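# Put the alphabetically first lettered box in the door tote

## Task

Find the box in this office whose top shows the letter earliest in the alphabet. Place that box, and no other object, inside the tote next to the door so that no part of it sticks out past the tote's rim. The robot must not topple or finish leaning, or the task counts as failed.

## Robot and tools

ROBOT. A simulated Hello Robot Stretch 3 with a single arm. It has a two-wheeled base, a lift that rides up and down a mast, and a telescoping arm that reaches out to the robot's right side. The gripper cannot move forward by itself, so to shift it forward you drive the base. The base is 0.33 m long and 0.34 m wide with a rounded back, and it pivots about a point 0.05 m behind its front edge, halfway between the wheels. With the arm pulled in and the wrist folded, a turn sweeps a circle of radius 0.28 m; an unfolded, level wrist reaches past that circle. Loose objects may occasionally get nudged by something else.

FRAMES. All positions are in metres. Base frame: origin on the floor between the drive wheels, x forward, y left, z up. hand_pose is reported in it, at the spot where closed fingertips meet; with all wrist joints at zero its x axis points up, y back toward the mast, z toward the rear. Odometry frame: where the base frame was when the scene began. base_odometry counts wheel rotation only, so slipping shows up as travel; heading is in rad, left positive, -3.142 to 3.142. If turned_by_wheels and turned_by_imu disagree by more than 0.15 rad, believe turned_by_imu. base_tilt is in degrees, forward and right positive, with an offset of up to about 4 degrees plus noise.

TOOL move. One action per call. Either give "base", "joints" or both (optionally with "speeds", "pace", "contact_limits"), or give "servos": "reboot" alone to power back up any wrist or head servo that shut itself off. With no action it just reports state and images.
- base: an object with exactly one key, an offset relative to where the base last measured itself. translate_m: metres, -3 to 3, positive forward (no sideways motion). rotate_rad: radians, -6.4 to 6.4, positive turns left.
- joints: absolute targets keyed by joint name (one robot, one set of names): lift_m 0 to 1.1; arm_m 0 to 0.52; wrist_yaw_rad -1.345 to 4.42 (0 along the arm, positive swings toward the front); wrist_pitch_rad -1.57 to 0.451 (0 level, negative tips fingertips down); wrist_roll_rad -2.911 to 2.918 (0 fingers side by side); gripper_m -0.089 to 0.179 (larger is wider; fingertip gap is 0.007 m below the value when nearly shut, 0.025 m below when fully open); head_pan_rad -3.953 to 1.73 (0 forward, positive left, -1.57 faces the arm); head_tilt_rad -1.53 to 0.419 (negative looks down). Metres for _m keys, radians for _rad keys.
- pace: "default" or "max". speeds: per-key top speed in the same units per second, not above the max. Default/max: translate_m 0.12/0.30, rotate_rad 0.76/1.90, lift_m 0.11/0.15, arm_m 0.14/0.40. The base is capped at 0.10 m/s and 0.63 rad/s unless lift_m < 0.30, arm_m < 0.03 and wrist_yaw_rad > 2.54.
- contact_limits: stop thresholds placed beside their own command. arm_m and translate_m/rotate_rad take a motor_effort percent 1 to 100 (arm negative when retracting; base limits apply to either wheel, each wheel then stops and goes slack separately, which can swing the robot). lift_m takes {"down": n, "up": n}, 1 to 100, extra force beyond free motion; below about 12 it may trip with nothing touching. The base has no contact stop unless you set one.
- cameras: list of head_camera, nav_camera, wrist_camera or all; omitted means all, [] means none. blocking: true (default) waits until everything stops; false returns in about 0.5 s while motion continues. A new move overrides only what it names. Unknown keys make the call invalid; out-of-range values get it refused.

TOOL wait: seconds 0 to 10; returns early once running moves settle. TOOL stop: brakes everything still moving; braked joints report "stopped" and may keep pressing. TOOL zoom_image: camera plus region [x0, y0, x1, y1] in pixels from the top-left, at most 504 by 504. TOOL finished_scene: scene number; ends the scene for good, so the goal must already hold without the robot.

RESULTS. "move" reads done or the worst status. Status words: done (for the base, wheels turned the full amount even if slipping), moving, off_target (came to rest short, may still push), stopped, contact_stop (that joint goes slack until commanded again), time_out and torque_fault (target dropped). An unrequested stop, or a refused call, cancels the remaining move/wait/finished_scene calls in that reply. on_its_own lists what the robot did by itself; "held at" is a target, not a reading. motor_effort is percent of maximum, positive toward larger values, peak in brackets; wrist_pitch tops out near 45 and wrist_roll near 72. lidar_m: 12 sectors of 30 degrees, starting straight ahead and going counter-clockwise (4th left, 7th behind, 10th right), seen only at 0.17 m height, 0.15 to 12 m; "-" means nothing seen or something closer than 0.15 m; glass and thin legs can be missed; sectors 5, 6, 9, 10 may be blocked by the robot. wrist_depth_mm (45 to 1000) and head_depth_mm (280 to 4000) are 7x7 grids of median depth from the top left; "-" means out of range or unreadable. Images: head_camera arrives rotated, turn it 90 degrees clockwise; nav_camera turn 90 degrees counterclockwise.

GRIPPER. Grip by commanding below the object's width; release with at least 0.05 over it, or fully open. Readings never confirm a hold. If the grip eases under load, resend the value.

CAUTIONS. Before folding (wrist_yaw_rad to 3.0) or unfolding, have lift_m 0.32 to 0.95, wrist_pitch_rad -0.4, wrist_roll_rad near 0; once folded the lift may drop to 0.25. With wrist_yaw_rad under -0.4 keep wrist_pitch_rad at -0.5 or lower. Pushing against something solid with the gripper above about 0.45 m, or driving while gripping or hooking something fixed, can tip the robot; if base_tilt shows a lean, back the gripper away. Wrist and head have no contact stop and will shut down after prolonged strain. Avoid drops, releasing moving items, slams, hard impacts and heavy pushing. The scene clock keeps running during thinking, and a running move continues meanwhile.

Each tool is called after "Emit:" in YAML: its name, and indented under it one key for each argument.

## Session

Emit:
move:
  joints: {"head_tilt_rad": -0.3}
  cameras: ["nav_camera", "head_camera"]

Scene clock: 0.77 s.
move: done
base_odometry: x=+0.000 y=+0.000 heading=+0.000
turned_by_wheels: +0.000
turned_by_imu: +0.000
base_tilt: forward=+0.9 right=-0.1
lidar_m: 0.73 0.74 0.91 1.57 1.59 1.09 1.00 1.01 1.25 1.55 1.23 0.80
head_depth_mm: 621 665 706 744 792 834 901 / 617 648 685 730 776 836 892 / 610 645 680 722 769 822 883 / 605 637 676 717 763 813 872 / 602 636 668 708 753 804 862 / 599 629 662 704 749 799 853 / 595 622 658 695 739 788 840
base_status: not commanded
joint_positions: lift_m=+0.337 arm_m=+0.002 wrist_yaw_rad=+3.032 wrist_pitch_rad=-0.535 wrist_roll_rad=+0.000 gripper_m=+0.037 head_pan_rad=+0.000 head_tilt_rad=-0.298
joint_status: all done
measured_speeds: all 0
motor_effort: left_wheel=-0.3(0.8) right_wheel=+2.2(2.6) lift_m=+27.2(27.4) arm_m=-10.3(10.3) wrist_yaw_rad=+0.8(1.1) wrist_pitch_rad=+2.3(2.6) wrist_roll_rad=+0.9(1.0) gripper_m=+0.0(0.9) head_pan_rad=-0.8(1.1) head_tilt_rad=-1.9(5.2)
hand_pose: x=+0.0015 y=+0.0602 z=+0.3248 quat_wxyz=(+0.224, +0.691, +0.150, +0.671) (m; base frame)
wrist_depth_mm: - 140 - - - - 739 / - 155 - - - - - / 903 177 203 906 888 862 - / 725 690 201 726 732 708 687 / 604 614 220 606 615 604 597 / 520 523 128 146 508 524 519 / 457 308 293 303 432 454 454
pictures: head_camera (sideways), nav_camera (sideways)
Images, in order (width x height): head_camera 896x504, nav_camera 672x504.

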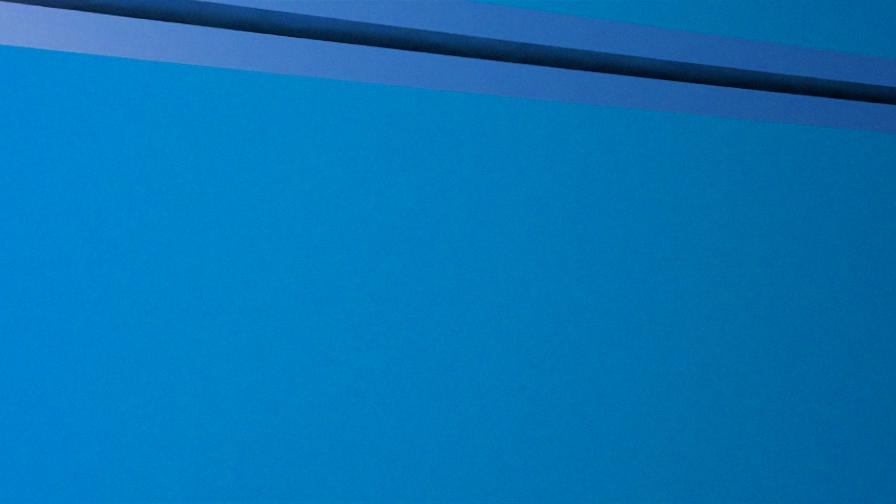

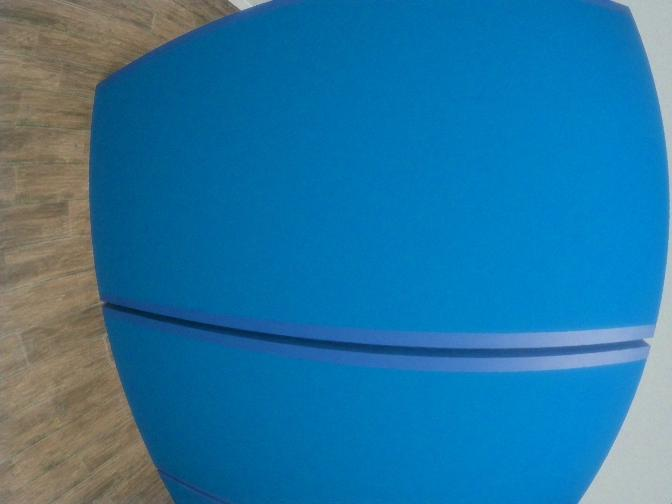

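Emit:
move:
  joints: {"head_pan_rad": 1.5, "head_tilt_rad": -0.3}
  pace: "max"
  cameras: ["nav_camera"]

Emit:
move:
  joints: {"head_pan_rad": -1.57, "head_tilt_rad": -0.3}
  pace: "max"
  cameras: ["nav_camera"]

Emit:
move:
  joints: {"head_pan_rad": -3.1, "head_tilt_rad": -0.3}
  pace: "max"
  cameras: ["nav_camera"]

Scene clock: 6.67 s.
move: done
base_odometry: x=+0.000 y=+0.000 heading=+0.000
turned_by_wheels: +0.000
turned_by_imu: +0.001
base_tilt: forward=+1.0 right=+0.1
lidar_m: 0.73 0.74 0.91 1.57 1.59 1.09 1.00 1.01 1.25 1.54 1.23 0.80
head_depth_mm: 1430 1524 1605 1711 1823 1897 1592 / 1429 1490 1576 1684 1789 1891 1585 / 1412 1476 1567 1665 1781 1845 1586 / 1371 1446 1528 1622 1739 1824 1574 / 1358 1430 1504 1599 1705 1786 1572 / 1348 1407 1498 1567 1683 1784 1581 / 1330 1401 1469 1562 1671 1770 1548
base_status: not commanded
joint_positions: lift_m=+0.337 arm_m=+0.002 wrist_yaw_rad=+3.032 wrist_pitch_rad=-0.535 wrist_roll_rad=+0.000 gripper_m=+0.037 head_pan_rad=+1.533 head_tilt_rad=-0.300
joint_status: all done
measured_speeds: all 0
motor_effort: left_wheel=-0.5(0.7) right_wheel=+2.0(2.6) lift_m=+29.1(29.1) arm_m=-21.9(21.9) wrist_yaw_rad=+0.8(1.1) wrist_pitch_rad=+2.1(2.6) wrist_roll_rad=+0.8(1.0) gripper_m=-0.2(1.5) head_pan_rad=-1.3(5.2) head_tilt_rad=-0.7(6.5)
hand_pose: x=+0.0015 y=+0.0602 z=+0.3248 quat_wxyz=(+0.224, +0.691, +0.150, +0.671) (m; base frame)
wrist_depth_mm: - 140 - - - - 733 / - 156 - - - - - / 894 176 202 884 873 860 - / 729 686 201 724 710 733 688 / 605 607 220 603 609 604 607 / 531 513 127 146 502 521 518 / 463 306 291 300 431 456 453
pictures: nav_camera (sideways)
Images, in order (width x height): nav_camera 672x504.

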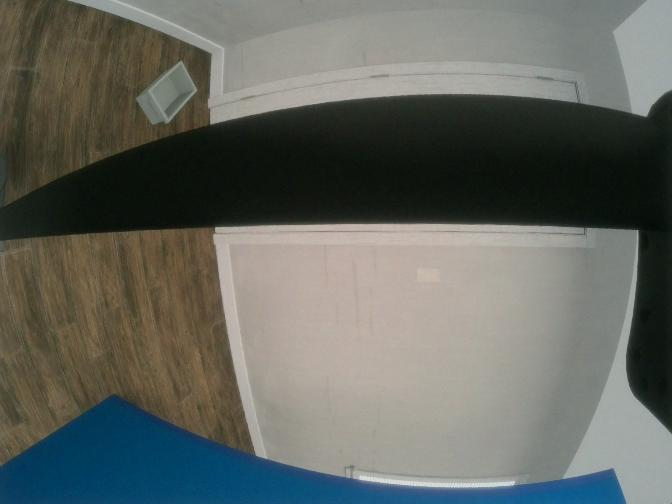

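Scene clock: 8.00 s.
move: done
base_odometry: x=+0.000 y=+0.000 heading=+0.000
turned_by_wheels: +0.000
turned_by_imu: +0.000
base_tilt: forward=+1.0 right=-0.1
lidar_m: 0.73 0.73 0.91 1.57 1.58 1.09 1.00 1.01 1.25 1.55 1.23 0.80
head_depth_mm: 1985 2095 2181 2015 2248 1994 1593 / 1969 2062 2191 1800 2411 2022 1573 / 1951 2064 2157 1769 2407 1999 1581 / 1896 2012 2114 1774 2396 1991 1569 / 1900 1979 2097 1742 2324 1913 1556 / 1870 1969 2067 1730 2053 1980 1578 / 1848 1937 2020 1561 2287 1962 1568
base_status: not commanded
joint_positions: lift_m=+0.337 arm_m=+0.002 wrist_yaw_rad=+3.032 wrist_pitch_rad=-0.535 wrist_roll_rad=+0.000 gripper_m=+0.037 head_pan_rad=-1.626 head_tilt_rad=-0.300
joint_status: all done
measured_speeds: all 0
motor_effort: left_wheel=-0.4(0.7) right_wheel=+1.9(2.6) lift_m=+29.7(29.7) arm_m=-22.3(22.6) wrist_yaw_rad=+0.8(1.1) wrist_pitch_rad=+2.5(2.7) wrist_roll_rad=+0.8(1.1) gripper_m=+0.7(1.6) head_pan_rad=+3.0(5.6) head_tilt_rad=-1.8(3.9)
hand_pose: x=+0.0015 y=+0.0602 z=+0.3248 quat_wxyz=(+0.224, +0.691, +0.150, +0.671) (m; base frame)
wrist_depth_mm: - 140 - - - - 738 / - 155 - - - - - / 898 177 203 897 876 860 - / 724 699 201 736 720 713 691 / 600 599 220 603 605 613 605 / 525 521 128 146 509 518 513 / 457 308 294 299 439 454 458
pictures: nav_camera (sideways)
Images, in order (width x height): nav_camera 672x504.

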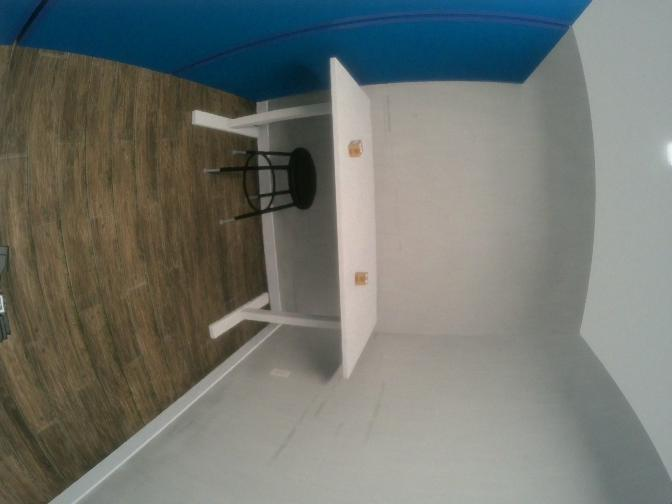

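Scene clock: 10.40 s.
move: done
base_odometry: x=+0.000 y=+0.000 heading=+0.000
turned_by_wheels: +0.000
turned_by_imu: +0.000
base_tilt: forward=+1.0 right=-0.2
lidar_m: 0.73 0.74 0.91 1.57 1.59 1.10 1.00 1.01 1.25 1.55 1.23 0.80
head_depth_mm: 855 925 973 1036 1094 1175 1262 / 849 912 972 1021 1090 1172 1256 / 851 916 962 1023 1089 1158 1248 / 840 908 956 1011 1083 1159 1238 / 839 900 952 1009 1070 1135 1234 / 840 901 949 1003 1071 1144 1214 / 847 896 942 996 1062 1132 1208
base_status: not commanded
joint_positions: lift_m=+0.337 arm_m=+0.002 wrist_yaw_rad=+3.032 wrist_pitch_rad=-0.535 wrist_roll_rad=+0.000 gripper_m=+0.037 head_pan_rad=-3.116 head_tilt_rad=-0.300
joint_status: all done
measured_speeds: translate_m=+0.000 rotate_rad=+0.000 lift_m=+0.000 arm_m=+0.000 wrist_yaw_rad=+0.000 wrist_pitch_rad=+0.000 wrist_roll_rad=+0.000 head_pan_rad=+0.024 head_tilt_rad=+0.000
motor_effort: left_wheel=-0.6(0.7) right_wheel=+2.3(2.7) lift_m=+30.3(30.6) arm_m=-21.8(22.5) wrist_yaw_rad=+0.8(1.3) wrist_pitch_rad=+2.5(2.7) wrist_roll_rad=+0.7(1.1) gripper_m=+0.7(1.2) head_pan_rad=+2.3(5.0) head_tilt_rad=-1.3(3.5)
hand_pose: x=+0.0015 y=+0.0602 z=+0.3248 quat_wxyz=(+0.224, +0.691, +0.150, +0.671) (m; base frame)
wrist_depth_mm: - 140 - - - - 729 / - 156 - - - - - / 886 177 204 888 904 868 - / 715 698 202 713 719 716 700 / 605 605 219 606 597 608 595 / 523 526 128 146 505 517 519 / 456 311 293 302 437 454 450
pictures: nav_camera (sideways)
Images, in order (width x height): nav_camera 672x504.

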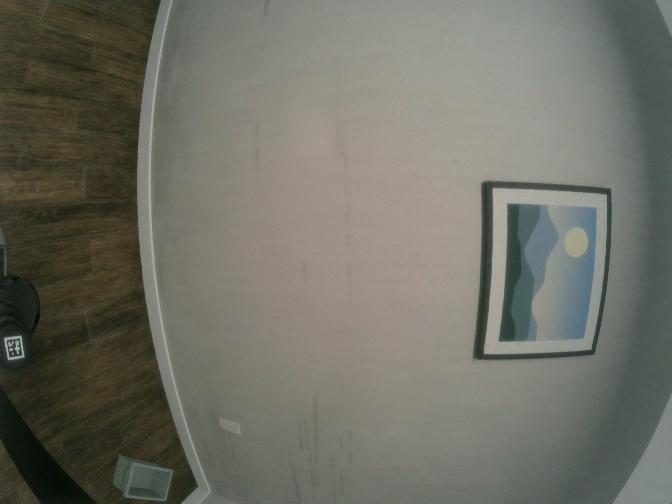

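Emit:
move:
  joints: {"head_pan_rad": -1.47, "head_tilt_rad": -0.28}
  pace: "max"
  cameras: ["head_camera"]

Scene clock: 27.27 s.
move: done
base_odometry: x=+0.000 y=+0.000 heading=+0.000
turned_by_wheels: +0.000
turned_by_imu: +0.001
base_tilt: forward=+1.0 right=-0.2
lidar_m: 0.73 0.74 0.91 1.57 1.58 1.09 1.00 1.01 1.26 1.54 1.23 0.80
head_depth_mm: 1873 1948 2044 1749 2336 2046 1617 / 1896 1978 2091 1724 2311 2054 1620 / 1895 2012 2117 1874 2354 1970 1613 / 1904 2010 2088 1875 2358 1942 1594 / 1919 2020 2114 1836 2349 1942 1589 / 1921 2048 2130 1818 2315 1965 1583 / 1908 1912 1995 1821 2077 1938 1575
base_status: not commanded
joint_positions: lift_m=+0.337 arm_m=+0.002 wrist_yaw_rad=+3.032 wrist_pitch_rad=-0.535 wrist_roll_rad=+0.000 gripper_m=+0.037 head_pan_rad=-1.431 head_tilt_rad=-0.284
joint_status: all done
measured_speeds: all 0
motor_effort: left_wheel=-0.5(0.8) right_wheel=+2.2(2.7) lift_m=+32.0(32.3) arm_m=-21.2(22.0) wrist_yaw_rad=+0.5(1.2) wrist_pitch_rad=+2.3(2.7) wrist_roll_rad=+0.9(1.1) gripper_m=-0.3(1.1) head_pan_rad=-1.7(5.5) head_tilt_rad=+4.6(5.8)
hand_pose: x=+0.0015 y=+0.0602 z=+0.3248 quat_wxyz=(+0.224, +0.691, +0.150, +0.671) (m; base frame)
wrist_depth_mm: - 140 - - - - 729 / - 155 - - - - - / 899 177 203 894 896 873 - / 720 696 202 730 715 724 701 / 596 608 220 607 604 606 609 / 514 520 127 145 506 520 524 / 457 306 293 300 436 459 457
pictures: head_camera (sideways)
Images, in order (width x height): head_camera 896x504.

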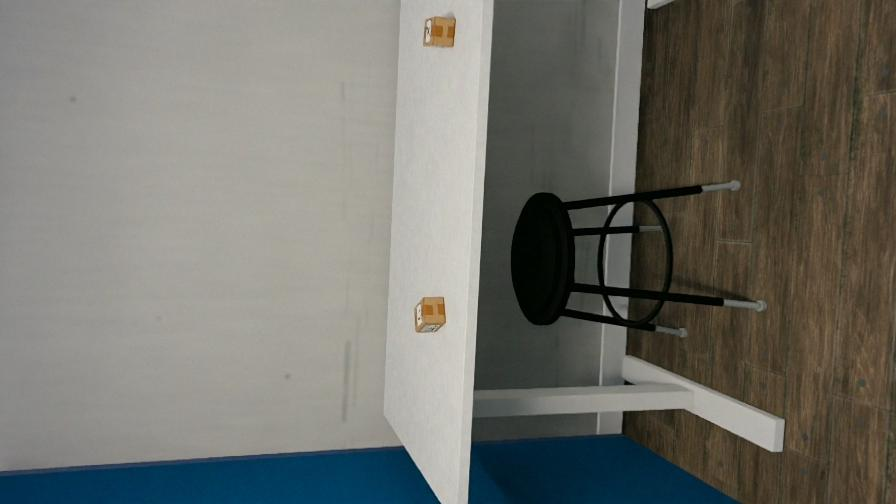

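Emit:
zoom_image:
  camera: "head_camera"
  region: [405, 290, 455, 340]

Emit:
zoom_image:
  camera: "head_camera"
  region: [415, 8, 465, 58]

Scaled by 10.080 from the camera's 896x504 image, which has a finer 1280x720 frame.

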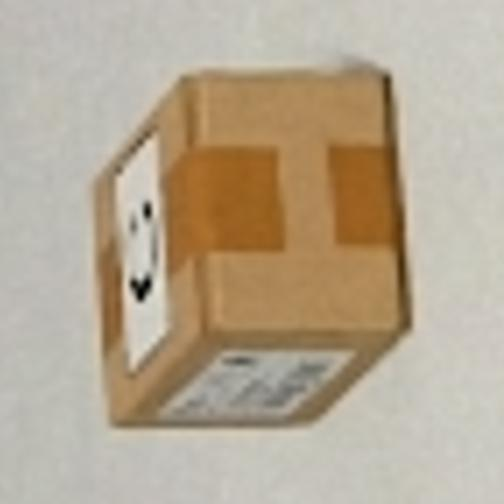

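Scaled by 10.080 from the camera's 896x504 image, which has a finer 1280x720 frame.

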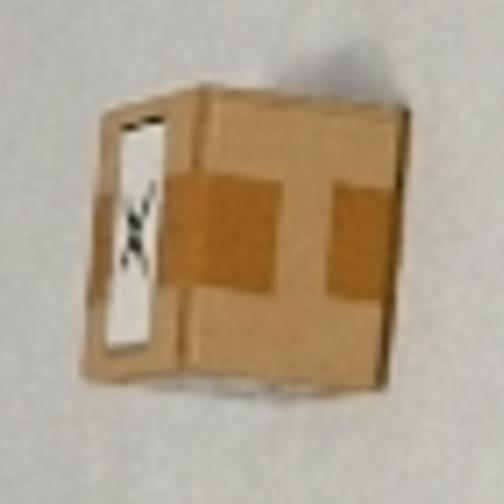

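Emit:
move:
  joints: {"head_pan_rad": 1.533, "head_tilt_rad": -0.5, "lift_m": 0.28, "wrist_yaw_rad": 3.0}
  cameras: ["head_camera", "nav_camera"]

Scene clock: 52.17 s.
move: done
base_odometry: x=+0.000 y=+0.000 heading=+0.000
turned_by_wheels: +0.000
turned_by_imu: +0.001
base_tilt: forward=+0.7 right=-0.1
lidar_m: 0.73 0.74 0.91 1.57 1.59 1.09 1.00 1.01 1.26 1.55 1.23 0.80
head_depth_mm: 1391 1498 1639 1812 1935 1621 1350 / 1377 1489 1643 1805 1920 1607 1335 / 1361 1489 1606 1792 1937 1616 1334 / 1352 1455 1585 1743 1885 1614 1336 / 1338 1443 1568 1751 1889 1598 1341 / 1325 1439 1567 1709 1863 1605 1335 / 1316 1429 1568 1718 1853 1598 1368
base_status: not commanded
joint_positions: lift_m=+0.280 arm_m=+0.002 wrist_yaw_rad=+3.003 wrist_pitch_rad=-0.535 wrist_roll_rad=+0.000 gripper_m=+0.037 head_pan_rad=+1.585 head_tilt_rad=-0.498
joint_status: all done
measured_speeds: all 0
motor_effort: left_wheel=-0.6(0.8) right_wheel=+2.3(2.7) lift_m=+19.3(28.8) arm_m=-21.1(21.4) wrist_yaw_rad=-2.2(5.1) wrist_pitch_rad=+2.6(2.9) wrist_roll_rad=+0.7(1.0) gripper_m=-0.1(1.0) head_pan_rad=-2.9(4.7) head_tilt_rad=-1.8(6.0)
hand_pose: x=+0.0076 y=+0.0594 z=+0.2673 quat_wxyz=(+0.234, +0.693, +0.140, +0.668) (m; base frame)
wrist_depth_mm: - 140 - - - - - / 893 153 - - - - - / 788 169 755 782 775 798 - / 630 597 588 619 639 634 634 / 530 515 224 531 527 531 534 / 460 278 128 263 441 457 455 / 244 249 238 244 391 401 395
pictures: head_camera (sideways), nav_camera (sideways)
Images, in order (width x height): head_camera 896x504, nav_camera 672x504.

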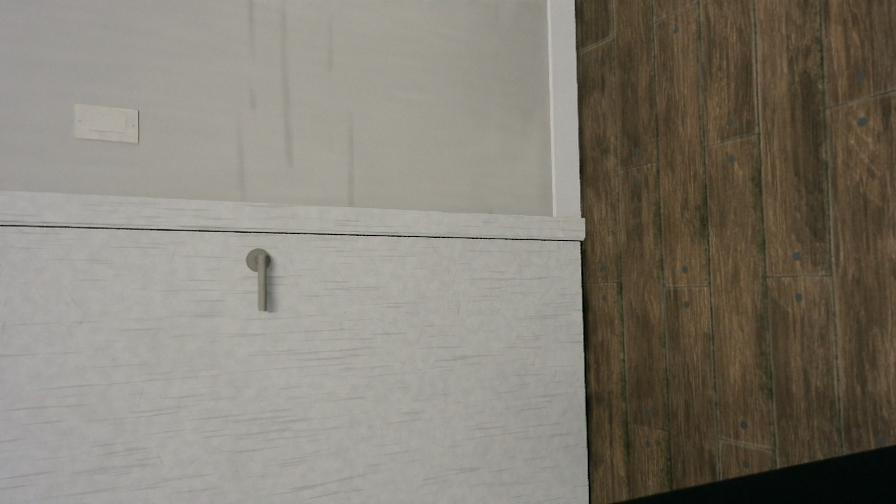

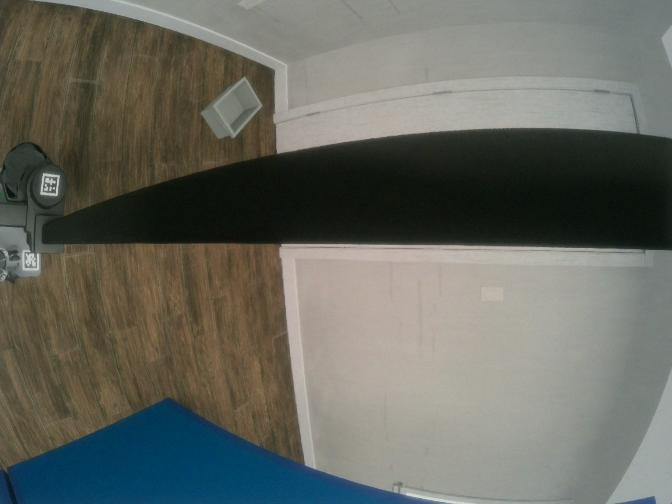

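Emit:
move:
  joints: {"head_pan_rad": -3.95, "head_tilt_rad": -0.6}
  pace: "max"
  cameras: ["head_camera"]

Scene clock: 58.53 s.
move: done
base_odometry: x=+0.000 y=+0.000 heading=+0.000
turned_by_wheels: +0.000
turned_by_imu: +0.001
base_tilt: forward=+1.1 right=-0.1
lidar_m: 0.73 0.74 0.91 1.57 1.59 1.09 1.00 1.01 1.25 1.55 1.23 0.80
head_depth_mm: - - - - - 1445 1263 / - - - - - - - / - - - - - - - / 1567 1704 1934 2085 1772 1474 1266 / 1393 1500 1664 1848 1775 1480 1256 / 1247 1340 1460 1591 1697 1477 1268 / 1121 1195 1291 1404 1526 1465 1258
base_status: not commanded
joint_positions: lift_m=+0.280 arm_m=+0.002 wrist_yaw_rad=+3.003 wrist_pitch_rad=-0.535 wrist_roll_rad=+0.000 gripper_m=+0.037 head_pan_rad=-4.049 head_tilt_rad=-0.602
joint_status: all done
measured_speeds: all 0
motor_effort: left_wheel=-0.5(0.7) right_wheel=+2.0(2.9) lift_m=+19.5(20.0) arm_m=-20.4(20.9) wrist_yaw_rad=-2.5(2.5) wrist_pitch_rad=+2.4(2.7) wrist_roll_rad=+0.7(0.9) gripper_m=+0.2(1.3) head_pan_rad=-6.4(17.5) head_tilt_rad=-1.1(6.3)
hand_pose: x=+0.0076 y=+0.0594 z=+0.2673 quat_wxyz=(+0.234, +0.693, +0.140, +0.668) (m; base frame)
wrist_depth_mm: - 140 - - - - - / 886 152 - - - - - / 790 168 740 781 794 799 - / 633 588 584 647 629 629 633 / 532 514 224 534 534 527 534 / 453 280 128 263 446 452 455 / 241 249 239 244 391 400 400
pictures: head_camera (sideways)
Images, in order (width x height): head_camera 896x504.

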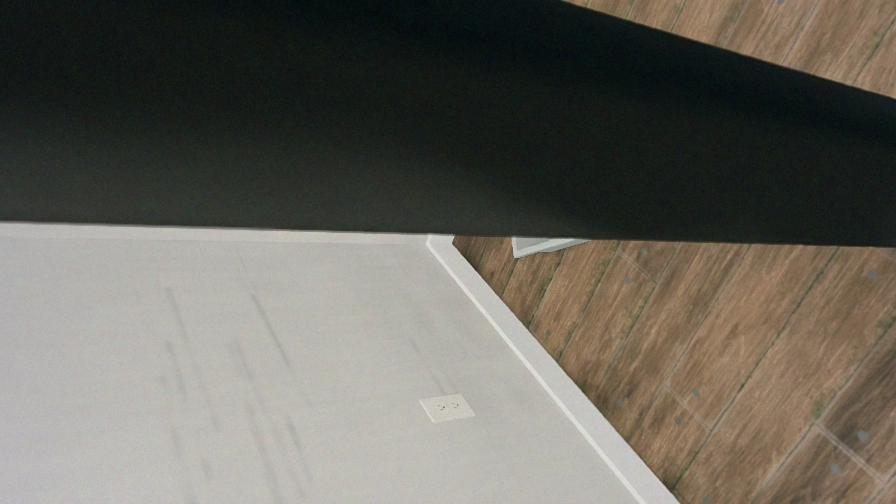

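Emit:
move:
  base: {"rotate_rad": 1.349}
  joints: {"head_pan_rad": -1.57, "head_tilt_rad": -0.4}
  pace: "max"
  cameras: ["nav_camera"]

Emit:
move:
  base: {"translate_m": 1.18}
  pace: "max"
  cameras: ["nav_camera"]

Scene clock: 67.37 s.
move: done
base_odometry: x=+0.000 y=+0.000 heading=+1.349
turned_by_wheels: +1.349
turned_by_imu: +1.344
base_tilt: forward=+0.9 right=-0.2
lidar_m: 1.57 1.57 1.25 1.01 1.00 1.09 1.68 1.55 0.91 0.74 0.73 0.80
head_depth_mm: 690 742 803 880 966 1074 1206 / 669 720 779 846 932 1029 1148 / 656 711 760 826 905 984 1088 / 633 677 727 787 854 939 1049 / 615 657 700 763 826 903 991 / 598 638 681 734 795 869 954 / 584 620 663 712 766 836 910
base_status: done
joint_positions: lift_m=+0.280 arm_m=+0.002 wrist_yaw_rad=+3.003 wrist_pitch_rad=-0.535 wrist_roll_rad=+0.000 gripper_m=+0.037 head_pan_rad=-1.554 head_tilt_rad=-0.400
joint_status: all done
measured_speeds: translate_m=+0.000 rotate_rad=+0.000 lift_m=+0.000 arm_m=+0.000 wrist_yaw_rad=+0.000 wrist_pitch_rad=+0.000 wrist_roll_rad=+0.000 head_pan_rad=-0.024 head_tilt_rad=+0.000
motor_effort: left_wheel=-8.2(17.4) right_wheel=+10.6(16.8) lift_m=+24.2(24.2) arm_m=-21.6(22.7) wrist_yaw_rad=-2.0(2.4) wrist_pitch_rad=+2.4(3.0) wrist_roll_rad=+0.8(1.0) gripper_m=-0.5(1.4) head_pan_rad=-2.3(4.8) head_tilt_rad=+3.1(5.6)
hand_pose: x=+0.0076 y=+0.0594 z=+0.2673 quat_wxyz=(+0.234, +0.693, +0.139, +0.668) (m; base frame)
wrist_depth_mm: - 140 - - - - - / - 153 - - - - - / 760 168 760 795 770 782 787 / 636 595 593 639 625 638 636 / 530 518 223 523 536 529 529 / 456 279 128 264 441 458 457 / 244 249 237 245 391 401 395
pictures: nav_camera (sideways)
Images, in order (width x height): nav_camera 672x504.

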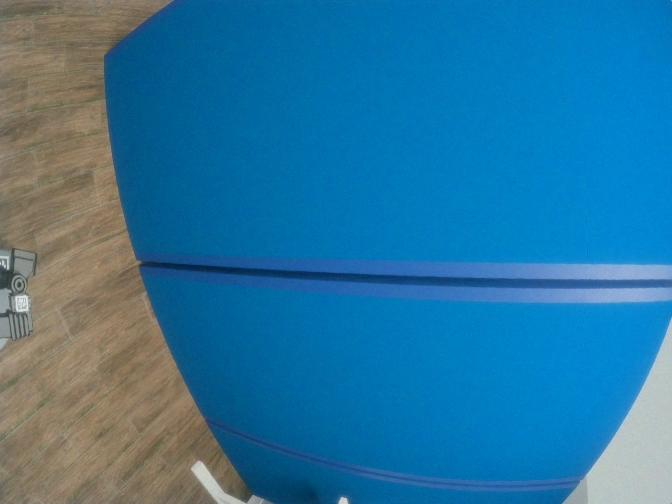

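Scene clock: 72.67 s.
move: done
base_odometry: x=+0.260 y=+1.151 heading=+1.349
turned_by_wheels: +0.000
turned_by_imu: -0.001
base_tilt: forward=+1.1 right=-0.1
lidar_m: 0.51 0.50 0.52 0.82 1.44 1.56 2.41 0.75 0.54 0.76 1.30 0.63
head_depth_mm: 685 703 729 752 778 805 835 / 3211 3547 3619 2931 940 979 1031 / 3134 3304 3640 3229 2301 1769 1455 / 2958 3214 3464 3265 2274 1763 1446 / 2937 3116 3326 3245 2263 1750 1438 / 2859 3061 3245 3050 2251 1752 1426 / 2790 3000 3173 3252 2274 1748 1426
base_status: done
joint_positions: lift_m=+0.280 arm_m=+0.002 wrist_yaw_rad=+3.002 wrist_pitch_rad=-0.535 wrist_roll_rad=+0.000 gripper_m=+0.037 head_pan_rad=-1.570 head_tilt_rad=-0.400
joint_status: not commanded
measured_speeds: all 0
motor_effort: left_wheel=+7.0(12.1) right_wheel=+2.0(20.2) lift_m=+28.4(32.0) arm_m=-17.2(21.6) wrist_yaw_rad=-1.0(2.1) wrist_pitch_rad=+2.5(2.9) wrist_roll_rad=+0.8(1.3) gripper_m=-0.1(1.4) head_pan_rad=-2.6(4.7) head_tilt_rad=+2.8(4.1)
hand_pose: x=+0.0077 y=+0.0594 z=+0.2673 quat_wxyz=(+0.234, +0.693, +0.139, +0.667) (m; base frame)
wrist_depth_mm: - 140 - - - - - / - 152 - - - - - / 786 168 741 778 726 - - / 637 584 587 636 630 596 493 / 533 513 224 534 524 530 480 / 459 277 128 264 445 455 461 / 242 250 236 245 391 398 401
pictures: nav_camera (sideways)
Images, in order (width x height): nav_camera 672x504.

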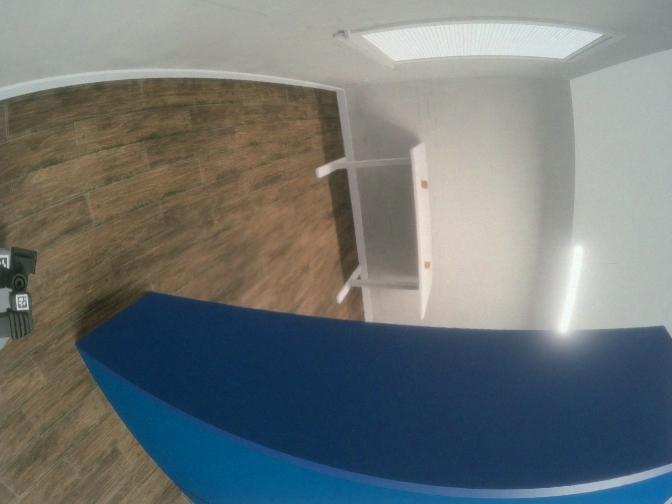

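Emit:
move:
  base: {"rotate_rad": -1.183}
  joints: {"head_pan_rad": -0.2, "head_tilt_rad": -0.2}
  pace: "max"
  cameras: ["head_camera"]

Emit:
move:
  base: {"translate_m": 1.35}
  pace: "max"
  cameras: ["head_camera", "nav_camera"]

Scene clock: 82.97 s.
move: done
base_odometry: x=+0.260 y=+1.151 heading=+0.166
turned_by_wheels: -1.183
turned_by_imu: -1.177
base_tilt: forward=+1.0 right=-0.3
lidar_m: 1.84 0.71 0.52 0.51 0.53 0.70 1.44 1.50 2.08 1.07 0.54 0.66
head_depth_mm: 3088 3177 3309 3520 3288 2344 1776 / 3087 3265 3367 3474 3423 2309 1753 / 3079 3159 3278 3357 3389 2317 1767 / 2982 3123 3240 3376 3149 2305 1762 / 2990 3048 3210 3341 3382 2298 1732 / 2984 3025 3181 3340 3275 2287 1750 / 2564 2535 2548 2583 2566 2159 1753
base_status: done
joint_positions: lift_m=+0.280 arm_m=+0.002 wrist_yaw_rad=+3.002 wrist_pitch_rad=-0.535 wrist_roll_rad=+0.000 gripper_m=+0.037 head_pan_rad=-0.184 head_tilt_rad=-0.197
joint_status: all done
measured_speeds: translate_m=+0.000 rotate_rad=+0.000 lift_m=+0.000 arm_m=+0.000 wrist_yaw_rad=+0.000 wrist_pitch_rad=+0.000 wrist_roll_rad=+0.000 head_pan_rad=-0.024 head_tilt_rad=+0.000
motor_effort: left_wheel=+8.8(18.1) right_wheel=-10.3(14.3) lift_m=+23.5(23.5) arm_m=-22.2(22.7) wrist_yaw_rad=-1.5(2.0) wrist_pitch_rad=+2.4(2.8) wrist_roll_rad=+0.8(1.1) gripper_m=-0.1(1.3) head_pan_rad=-1.9(4.1) head_tilt_rad=+1.9(5.6)
hand_pose: x=+0.0077 y=+0.0594 z=+0.2673 quat_wxyz=(+0.234, +0.693, +0.139, +0.667) (m; base frame)
wrist_depth_mm: - 140 - - - - - / - 153 - - - - - / - 167 175 - - - - / 587 192 203 608 634 638 641 / 538 510 223 535 537 531 533 / 455 277 127 263 441 454 461 / 243 250 236 243 387 402 399
pictures: head_camera (sideways)
Images, in order (width x height): head_camera 896x504.

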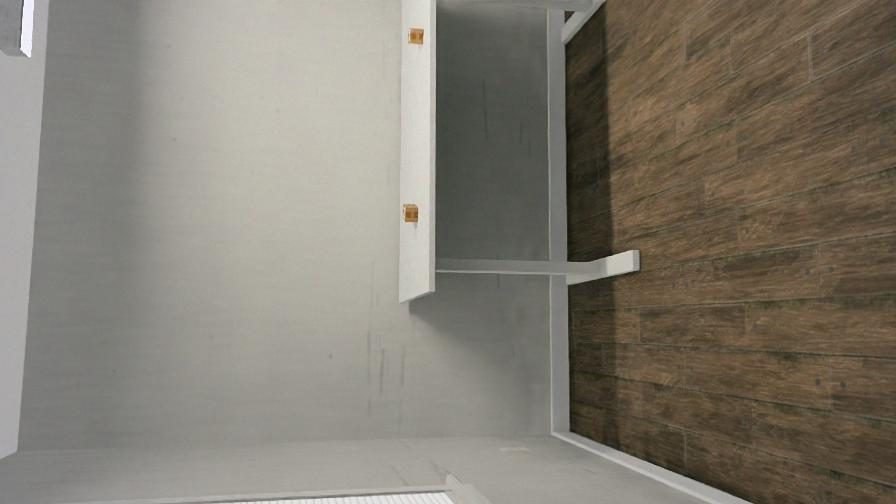

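Scene clock: 88.87 s.
move: done
base_odometry: x=+1.592 y=+1.374 heading=+0.166
turned_by_wheels: +0.000
turned_by_imu: -0.001
base_tilt: forward=+0.8 right=-0.2
lidar_m: 1.54 0.68 0.50 0.48 0.50 0.69 1.94 0.76 1.48 2.44 2.16 2.05
head_depth_mm: 1858 1903 1959 2044 2180 2233 1765 / 1829 1894 1970 2000 2138 2208 1769 / 1798 1865 1947 2009 1459 2182 1759 / 1785 1841 1915 1954 2047 2149 1719 / 1776 1823 1886 1984 2055 2118 1751 / 1733 1805 1867 1929 2019 2076 1738 / 1720 1788 1846 1933 1973 2057 1718
base_status: done
joint_positions: lift_m=+0.280 arm_m=+0.002 wrist_yaw_rad=+3.002 wrist_pitch_rad=-0.535 wrist_roll_rad=+0.000 gripper_m=+0.037 head_pan_rad=-0.200 head_tilt_rad=-0.200
joint_status: not commanded
measured_speeds: all 0
motor_effort: left_wheel=+2.7(18.8) right_wheel=+2.1(10.6) lift_m=+28.9(32.2) arm_m=-20.6(22.5) wrist_yaw_rad=-1.0(2.0) wrist_pitch_rad=+2.6(2.8) wrist_roll_rad=+0.8(1.1) gripper_m=-0.8(1.3) head_pan_rad=-2.6(4.3) head_tilt_rad=+0.3(3.9)
hand_pose: x=+0.0077 y=+0.0593 z=+0.2673 quat_wxyz=(+0.234, +0.693, +0.139, +0.667) (m; base frame)
wrist_depth_mm: - 140 - - - - - / - 153 - - - - - / - 167 176 - - - - / - 191 199 601 605 639 628 / 532 512 224 534 533 523 531 / 456 277 127 262 445 452 459 / 243 249 236 243 390 399 399
pictures: head_camera (sideways), nav_camera (sideways)
Images, in order (width x height): head_camera 896x504, nav_camera 672x504.

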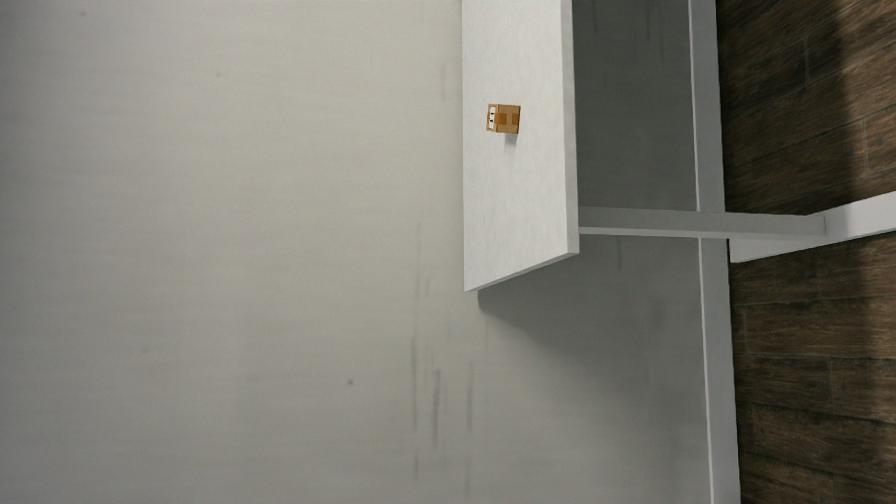

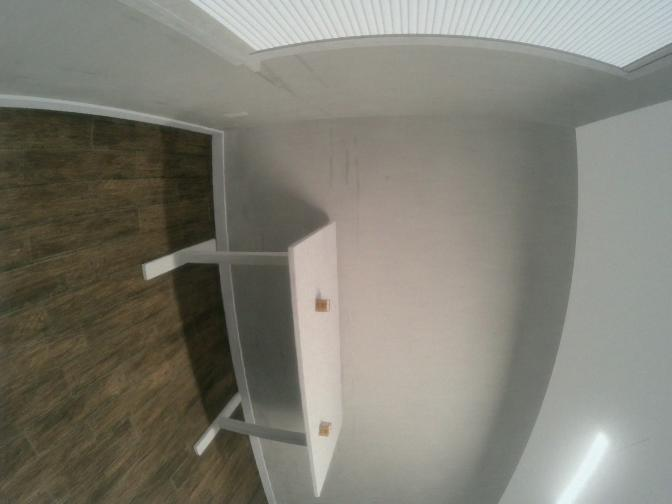

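Emit:
zoom_image:
  camera: "head_camera"
  region: [475, 90, 535, 150]

Emit:
move:
  joints: {"head_pan_rad": -0.6, "head_tilt_rad": -0.25}
  pace: "max"
  cameras: ["head_camera"]

Scaled by 8.400 from the camera's 896x504 image, which has a finer 1280x720 frame.

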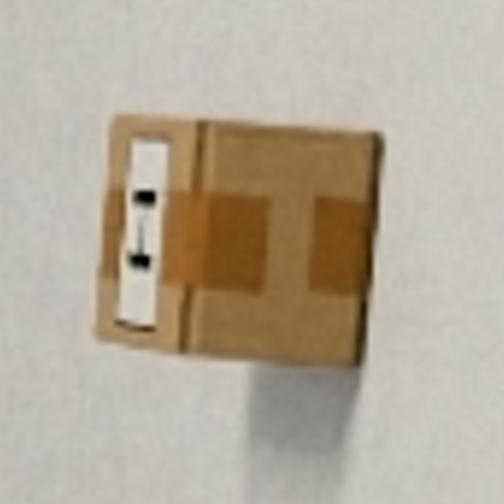

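Scene clock: 92.77 s.
move: done
base_odometry: x=+1.592 y=+1.374 heading=+0.166
turned_by_wheels: +0.000
turned_by_imu: +0.001
base_tilt: forward=+1.1 right=-0.4
lidar_m: 1.54 0.68 0.50 0.48 0.50 0.70 1.93 0.76 1.48 2.44 2.16 2.05
head_depth_mm: 2461 2551 2718 2853 3010 2146 1672 / 2274 2375 2531 2183 2734 2117 1668 / 2137 2239 2355 1931 2631 2118 1646 / 2017 2132 2240 1737 2501 2117 1649 / 1921 2016 2083 1741 2316 2120 1646 / 1837 1905 1969 1700 2182 2116 1642 / 1740 1791 1888 1685 2043 1949 1592
base_status: not commanded
joint_positions: lift_m=+0.280 arm_m=+0.002 wrist_yaw_rad=+3.002 wrist_pitch_rad=-0.535 wrist_roll_rad=+0.000 gripper_m=+0.037 head_pan_rad=-0.611 head_tilt_rad=-0.251
joint_status: all done
measured_speeds: all 0
motor_effort: left_wheel=+2.5(2.7) right_wheel=+1.9(2.7) lift_m=+19.7(21.2) arm_m=-19.3(20.0) wrist_yaw_rad=-1.1(1.6) wrist_pitch_rad=+2.3(2.8) wrist_roll_rad=+0.9(1.1) gripper_m=+0.1(0.9) head_pan_rad=-2.1(4.7) head_tilt_rad=-1.5(2.9)
hand_pose: x=+0.0077 y=+0.0593 z=+0.2673 quat_wxyz=(+0.234, +0.693, +0.139, +0.667) (m; base frame)
wrist_depth_mm: - 140 - - - - - / - 152 - - - - - / - 167 175 - - - - / - 191 199 614 602 630 628 / 526 512 223 528 535 530 534 / 460 278 128 264 442 458 456 / 243 249 237 244 391 397 401
pictures: head_camera (sideways)
Images, in order (width x height): head_camera 896x504.

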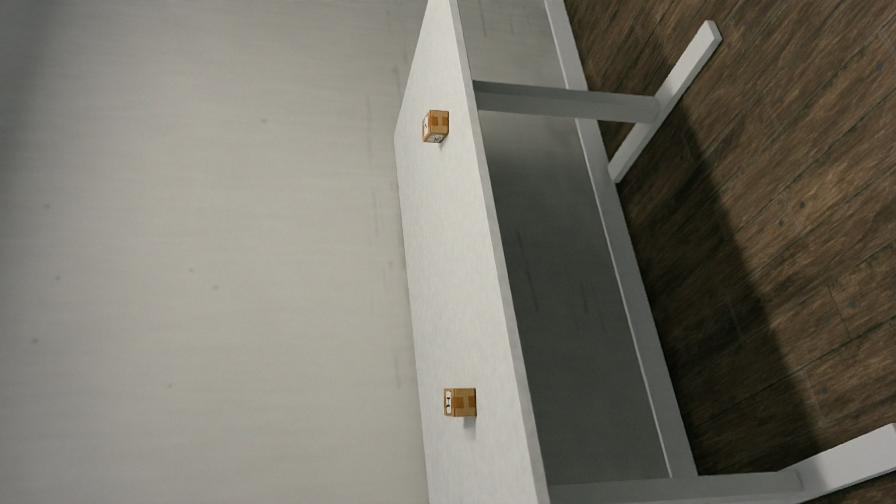

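Emit:
zoom_image:
  camera: "head_camera"
  region: [405, 97, 465, 157]

Emit:
zoom_image:
  camera: "head_camera"
  region: [430, 372, 490, 432]

Emit:
move:
  joints: {"head_pan_rad": -1.6, "head_tilt_rad": -0.35}
  pace: "max"
  cameras: ["head_camera", "nav_camera"]

Scaled by 8.400 from the camera's 896x504 image, which has a finer 1280x720 frame.

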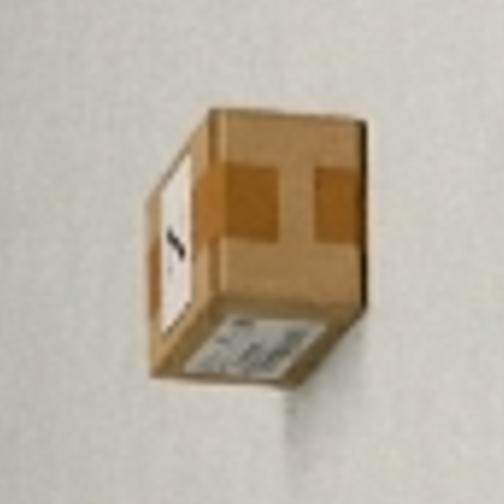

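Scaled by 8.400 from the camera's 896x504 image, which has a finer 1280x720 frame.

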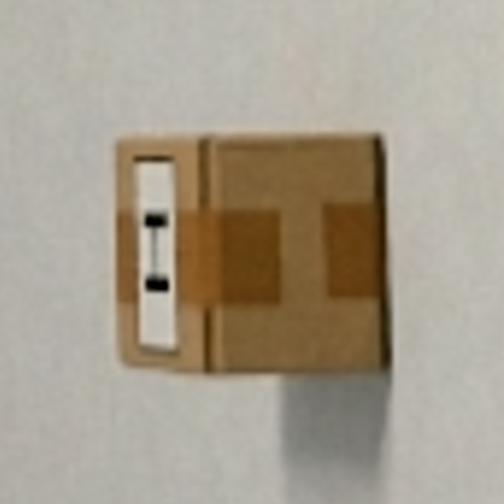

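Scene clock: 104.37 s.
move: done
base_odometry: x=+1.592 y=+1.374 heading=+0.166
turned_by_wheels: +0.000
turned_by_imu: +0.001
base_tilt: forward=+0.7 right=-0.1
lidar_m: 1.54 0.68 0.50 0.48 0.50 0.70 1.94 0.76 1.48 2.43 2.16 2.05
head_depth_mm: 2618 2137 2285 2353 2341 1838 1515 / 2864 3015 3152 3249 2496 1871 1512 / 2803 3019 3172 3378 2455 1876 1494 / 2880 3042 3168 3424 2495 1858 1508 / 2875 3060 3175 3443 2491 1869 1481 / 2876 3108 3253 3325 2442 1866 1507 / 2896 3024 3187 3408 2433 1851 1491
base_status: not commanded
joint_positions: lift_m=+0.280 arm_m=+0.002 wrist_yaw_rad=+3.002 wrist_pitch_rad=-0.535 wrist_roll_rad=+0.000 gripper_m=+0.037 head_pan_rad=-1.619 head_tilt_rad=-0.351
joint_status: all done
measured_speeds: all 0
motor_effort: left_wheel=+2.4(2.7) right_wheel=+2.2(2.6) lift_m=+19.5(19.7) arm_m=-18.5(18.8) wrist_yaw_rad=-1.1(1.6) wrist_pitch_rad=+2.3(2.8) wrist_roll_rad=+0.8(1.0) gripper_m=-0.2(1.1) head_pan_rad=-1.6(4.6) head_tilt_rad=-2.1(5.1)
hand_pose: x=+0.0077 y=+0.0593 z=+0.2673 quat_wxyz=(+0.234, +0.693, +0.139, +0.667) (m; base frame)
wrist_depth_mm: - 140 - - - - - / - 153 - - - - - / - 167 175 - - - - / - 192 199 616 612 632 625 / 536 514 223 530 529 526 529 / 459 278 127 265 444 450 453 / 242 249 236 243 390 400 399
pictures: head_camera (sideways), nav_camera (sideways)
Images, in order (width x height): head_camera 896x504, nav_camera 672x504.

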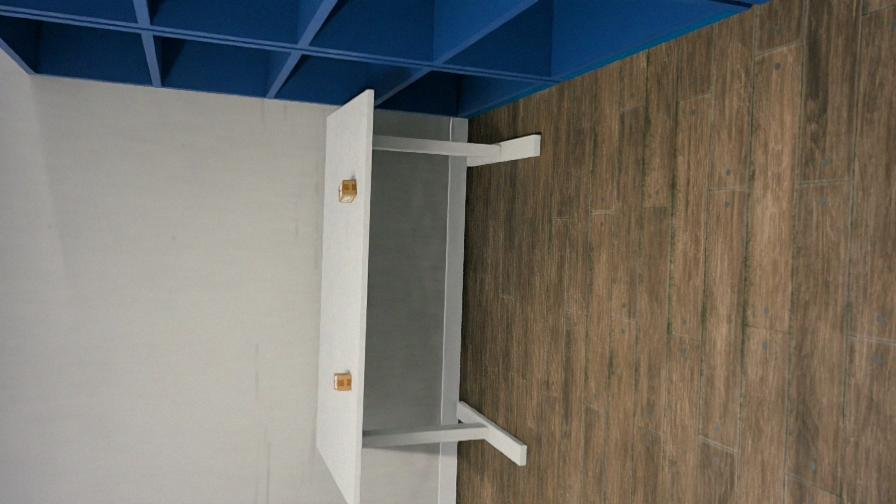

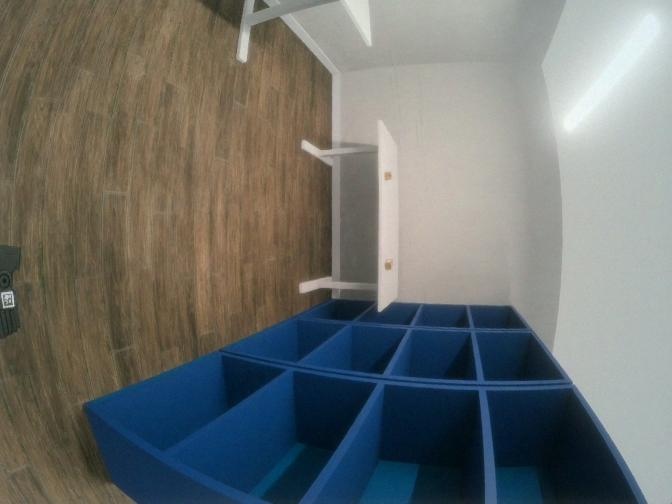

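Emit:
zoom_image:
  camera: "head_camera"
  region: [317, 161, 377, 221]

Emit:
zoom_image:
  camera: "head_camera"
  region: [312, 352, 372, 412]

Scaled by 8.400 from the camera's 896x504 image, which has a finer 1280x720 frame.

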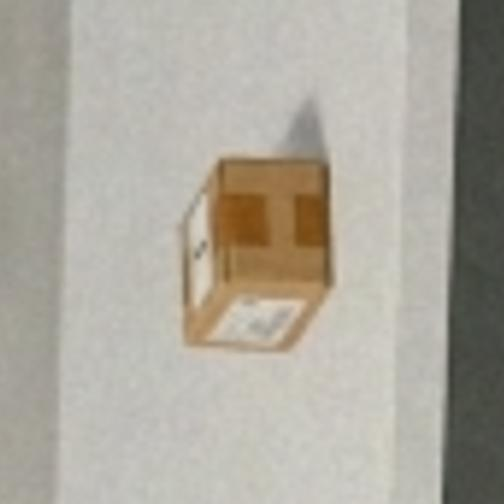

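Scaled by 8.400 from the camera's 896x504 image, which has a finer 1280x720 frame.

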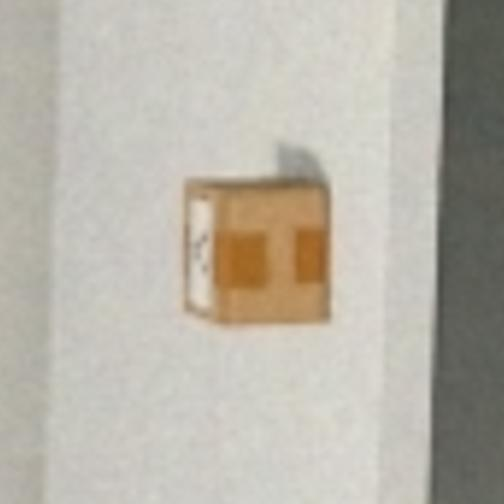

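Emit:
move:
  base: {"rotate_rad": -1.194}
  joints: {"head_pan_rad": -0.6, "head_tilt_rad": -0.35}
  pace: "max"
  cameras: []

Emit:
move:
  base: {"translate_m": 0.95}
  pace: "max"
  cameras: ["head_camera"]

Scene clock: 154.70 s.
move: done
base_odometry: x=+1.592 y=+1.374 heading=-1.027
turned_by_wheels: -1.194
turned_by_imu: -1.188
base_tilt: forward=+0.9 right=-0.1
lidar_m: 2.94 2.14 1.55 0.78 0.52 0.49 0.49 0.62 1.31 0.78 0.76 2.36
head_depth_mm: 1993 1350 1374 1472 1550 1646 1458 / 2043 2158 2257 2376 2222 1749 1508 / 2875 3011 2971 2909 2480 1877 1512 / 2908 3064 3209 3346 2465 1858 1490 / 2849 2999 3106 3450 2458 1858 1498 / 2784 2965 3122 3291 2449 1870 1486 / 2766 2913 3065 3276 2453 1838 1490
base_status: done
joint_positions: lift_m=+0.280 arm_m=+0.002 wrist_yaw_rad=+3.002 wrist_pitch_rad=-0.535 wrist_roll_rad=+0.000 gripper_m=+0.037 head_pan_rad=-0.586 head_tilt_rad=-0.351
joint_status: all done
measured_speeds: translate_m=+0.000 rotate_rad=+0.000 lift_m=+0.000 arm_m=+0.000 wrist_yaw_rad=+0.000 wrist_pitch_rad=+0.000 wrist_roll_rad=+0.000 head_pan_rad=-0.024 head_tilt_rad=+0.000
motor_effort: left_wheel=+9.5(18.1) right_wheel=-9.1(15.8) lift_m=+21.6(21.9) arm_m=-21.6(22.5) wrist_yaw_rad=-1.3(1.7) wrist_pitch_rad=+2.2(2.9) wrist_roll_rad=+0.8(1.0) gripper_m=+0.1(1.5) head_pan_rad=-3.6(5.4) head_tilt_rad=+0.2(2.2)
hand_pose: x=+0.0077 y=+0.0593 z=+0.2673 quat_wxyz=(+0.234, +0.693, +0.139, +0.667) (m; base frame)
wrist_depth_mm: - 140 - - - - - / - 152 913 - - - - / - 166 747 777 777 775 781 / 486 191 591 627 620 625 636 / 482 520 224 528 534 525 523 / 455 276 128 263 446 457 460 / 242 249 239 244 389 402 400
pictures: none
No camera images: "cameras" was empty.

Scene clock: 159.23 s.
move: done
base_odometry: x=+2.083 y=+0.561 heading=-1.027
turned_by_wheels: +0.000
turned_by_imu: +0.000
base_tilt: forward=+1.0 right=-0.2
lidar_m: 2.01 1.34 1.61 1.27 1.46 1.35 1.37 1.03 1.03 1.07 1.71 2.06
head_depth_mm: 2148 2273 2417 2509 2359 1893 1514 / 2147 2289 2445 2140 2302 1884 1502 / 2137 2281 2409 2091 2460 1874 1501 / 2105 2247 2382 2084 2452 1851 1500 / 2057 2227 2346 2061 2472 1880 1499 / 2060 2162 2306 2063 2412 1859 1490 / 2036 2147 2294 2031 2346 1844 1491
base_status: done
joint_positions: lift_m=+0.280 arm_m=+0.002 wrist_yaw_rad=+3.002 wrist_pitch_rad=-0.535 wrist_roll_rad=+0.000 gripper_m=+0.037 head_pan_rad=-0.600 head_tilt_rad=-0.351
joint_status: not commanded
measured_speeds: all 0
motor_effort: left_wheel=+10.5(17.7) right_wheel=-4.8(14.3) lift_m=+28.0(28.2) arm_m=-16.3(21.6) wrist_yaw_rad=-1.3(1.8) wrist_pitch_rad=+2.4(2.8) wrist_roll_rad=+0.7(1.1) gripper_m=+0.4(1.6) head_pan_rad=-3.2(4.3) head_tilt_rad=+1.7(2.3)
hand_pose: x=+0.0077 y=+0.0593 z=+0.2673 quat_wxyz=(+0.234, +0.693, +0.139, +0.667) (m; base frame)
wrist_depth_mm: - 140 - - - - - / - 153 - - - - - / 780 168 744 807 802 780 774 / 642 573 585 634 624 627 629 / 526 516 224 532 529 529 526 / 449 277 128 263 446 454 454 / 243 250 236 243 391 400 399
pictures: head_camera (sideways)
Images, in order (width x height): head_camera 896x504.

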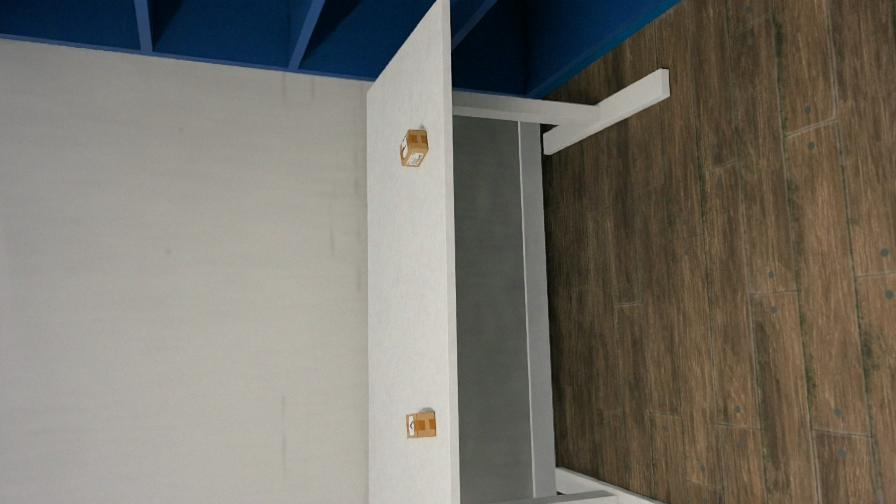

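Emit:
zoom_image:
  camera: "head_camera"
  region: [390, 122, 440, 172]

Emit:
zoom_image:
  camera: "head_camera"
  region: [396, 400, 446, 450]

Emit:
move:
  joints: {"head_pan_rad": 1.25, "head_tilt_rad": -0.4}
  pace: "max"
  cameras: ["head_camera"]

Scaled by 10.080 from the camera's 896x504 image, which has a finer 1280x720 frame.

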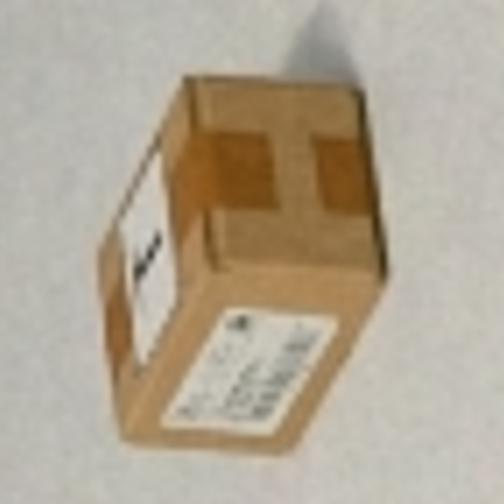

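Scaled by 10.080 from the camera's 896x504 image, which has a finer 1280x720 frame.

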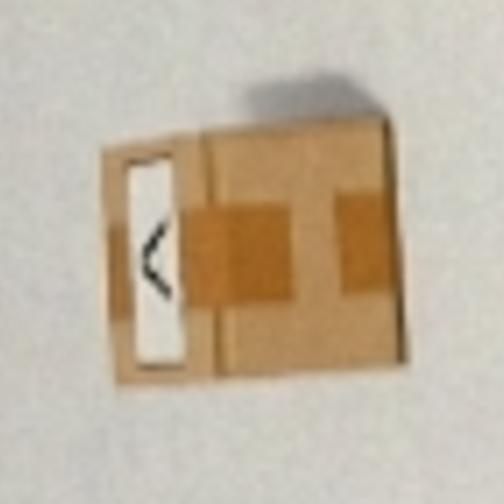

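Scene clock: 163.33 s.
move: done
base_odometry: x=+2.083 y=+0.561 heading=-1.027
turned_by_wheels: +0.000
turned_by_imu: +0.001
base_tilt: forward=+0.9 right=-0.3
lidar_m: 2.01 1.34 1.61 1.27 1.46 1.35 1.37 1.03 1.02 1.08 1.72 2.06
head_depth_mm: 1332 1409 1504 1137 1744 1794 1465 / 1349 1432 1533 1135 1804 1778 1446 / 1384 1476 1555 1119 1851 1766 1435 / 1389 1500 1585 1120 1873 1761 1445 / 1418 1522 1609 1123 1918 1774 1444 / 1446 1558 1641 1111 1926 1663 1434 / 1483 1579 1690 1113 1996 1704 1396
base_status: not commanded
joint_positions: lift_m=+0.280 arm_m=+0.002 wrist_yaw_rad=+3.002 wrist_pitch_rad=-0.535 wrist_roll_rad=+0.000 gripper_m=+0.037 head_pan_rad=+1.287 head_tilt_rad=-0.397
joint_status: all done
measured_speeds: all 0
motor_effort: left_wheel=+10.4(10.7) right_wheel=-4.9(5.3) lift_m=+31.8(32.4) arm_m=-11.5(13.2) wrist_yaw_rad=-1.8(1.8) wrist_pitch_rad=+2.7(2.9) wrist_roll_rad=+0.7(1.0) gripper_m=-0.4(1.1) head_pan_rad=-0.7(4.6) head_tilt_rad=-2.8(5.6)
hand_pose: x=+0.0077 y=+0.0593 z=+0.2673 quat_wxyz=(+0.234, +0.693, +0.139, +0.667) (m; base frame)
wrist_depth_mm: - 140 - - - - - / - 153 - - - - - / 809 168 755 799 788 787 779 / 642 585 588 640 637 633 619 / 530 510 222 533 534 534 526 / 458 278 128 266 440 451 459 / 242 249 237 243 395 402 393
pictures: head_camera (sideways)
Images, in order (width x height): head_camera 896x504.

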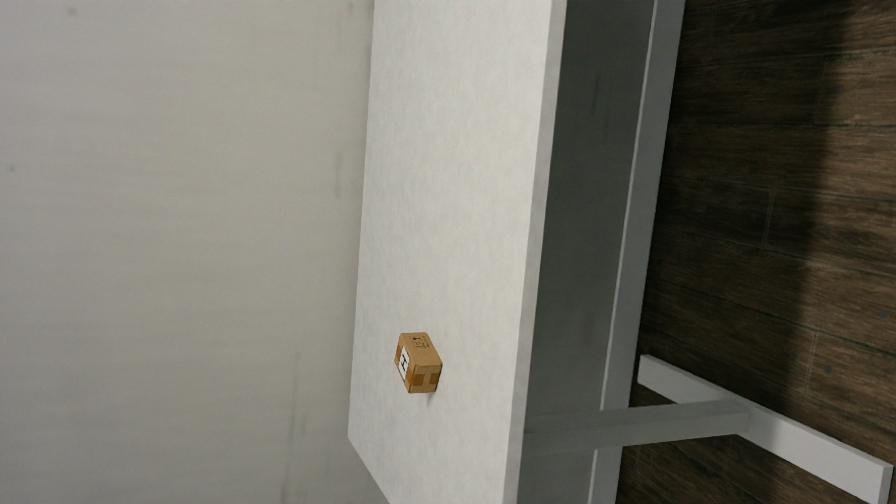

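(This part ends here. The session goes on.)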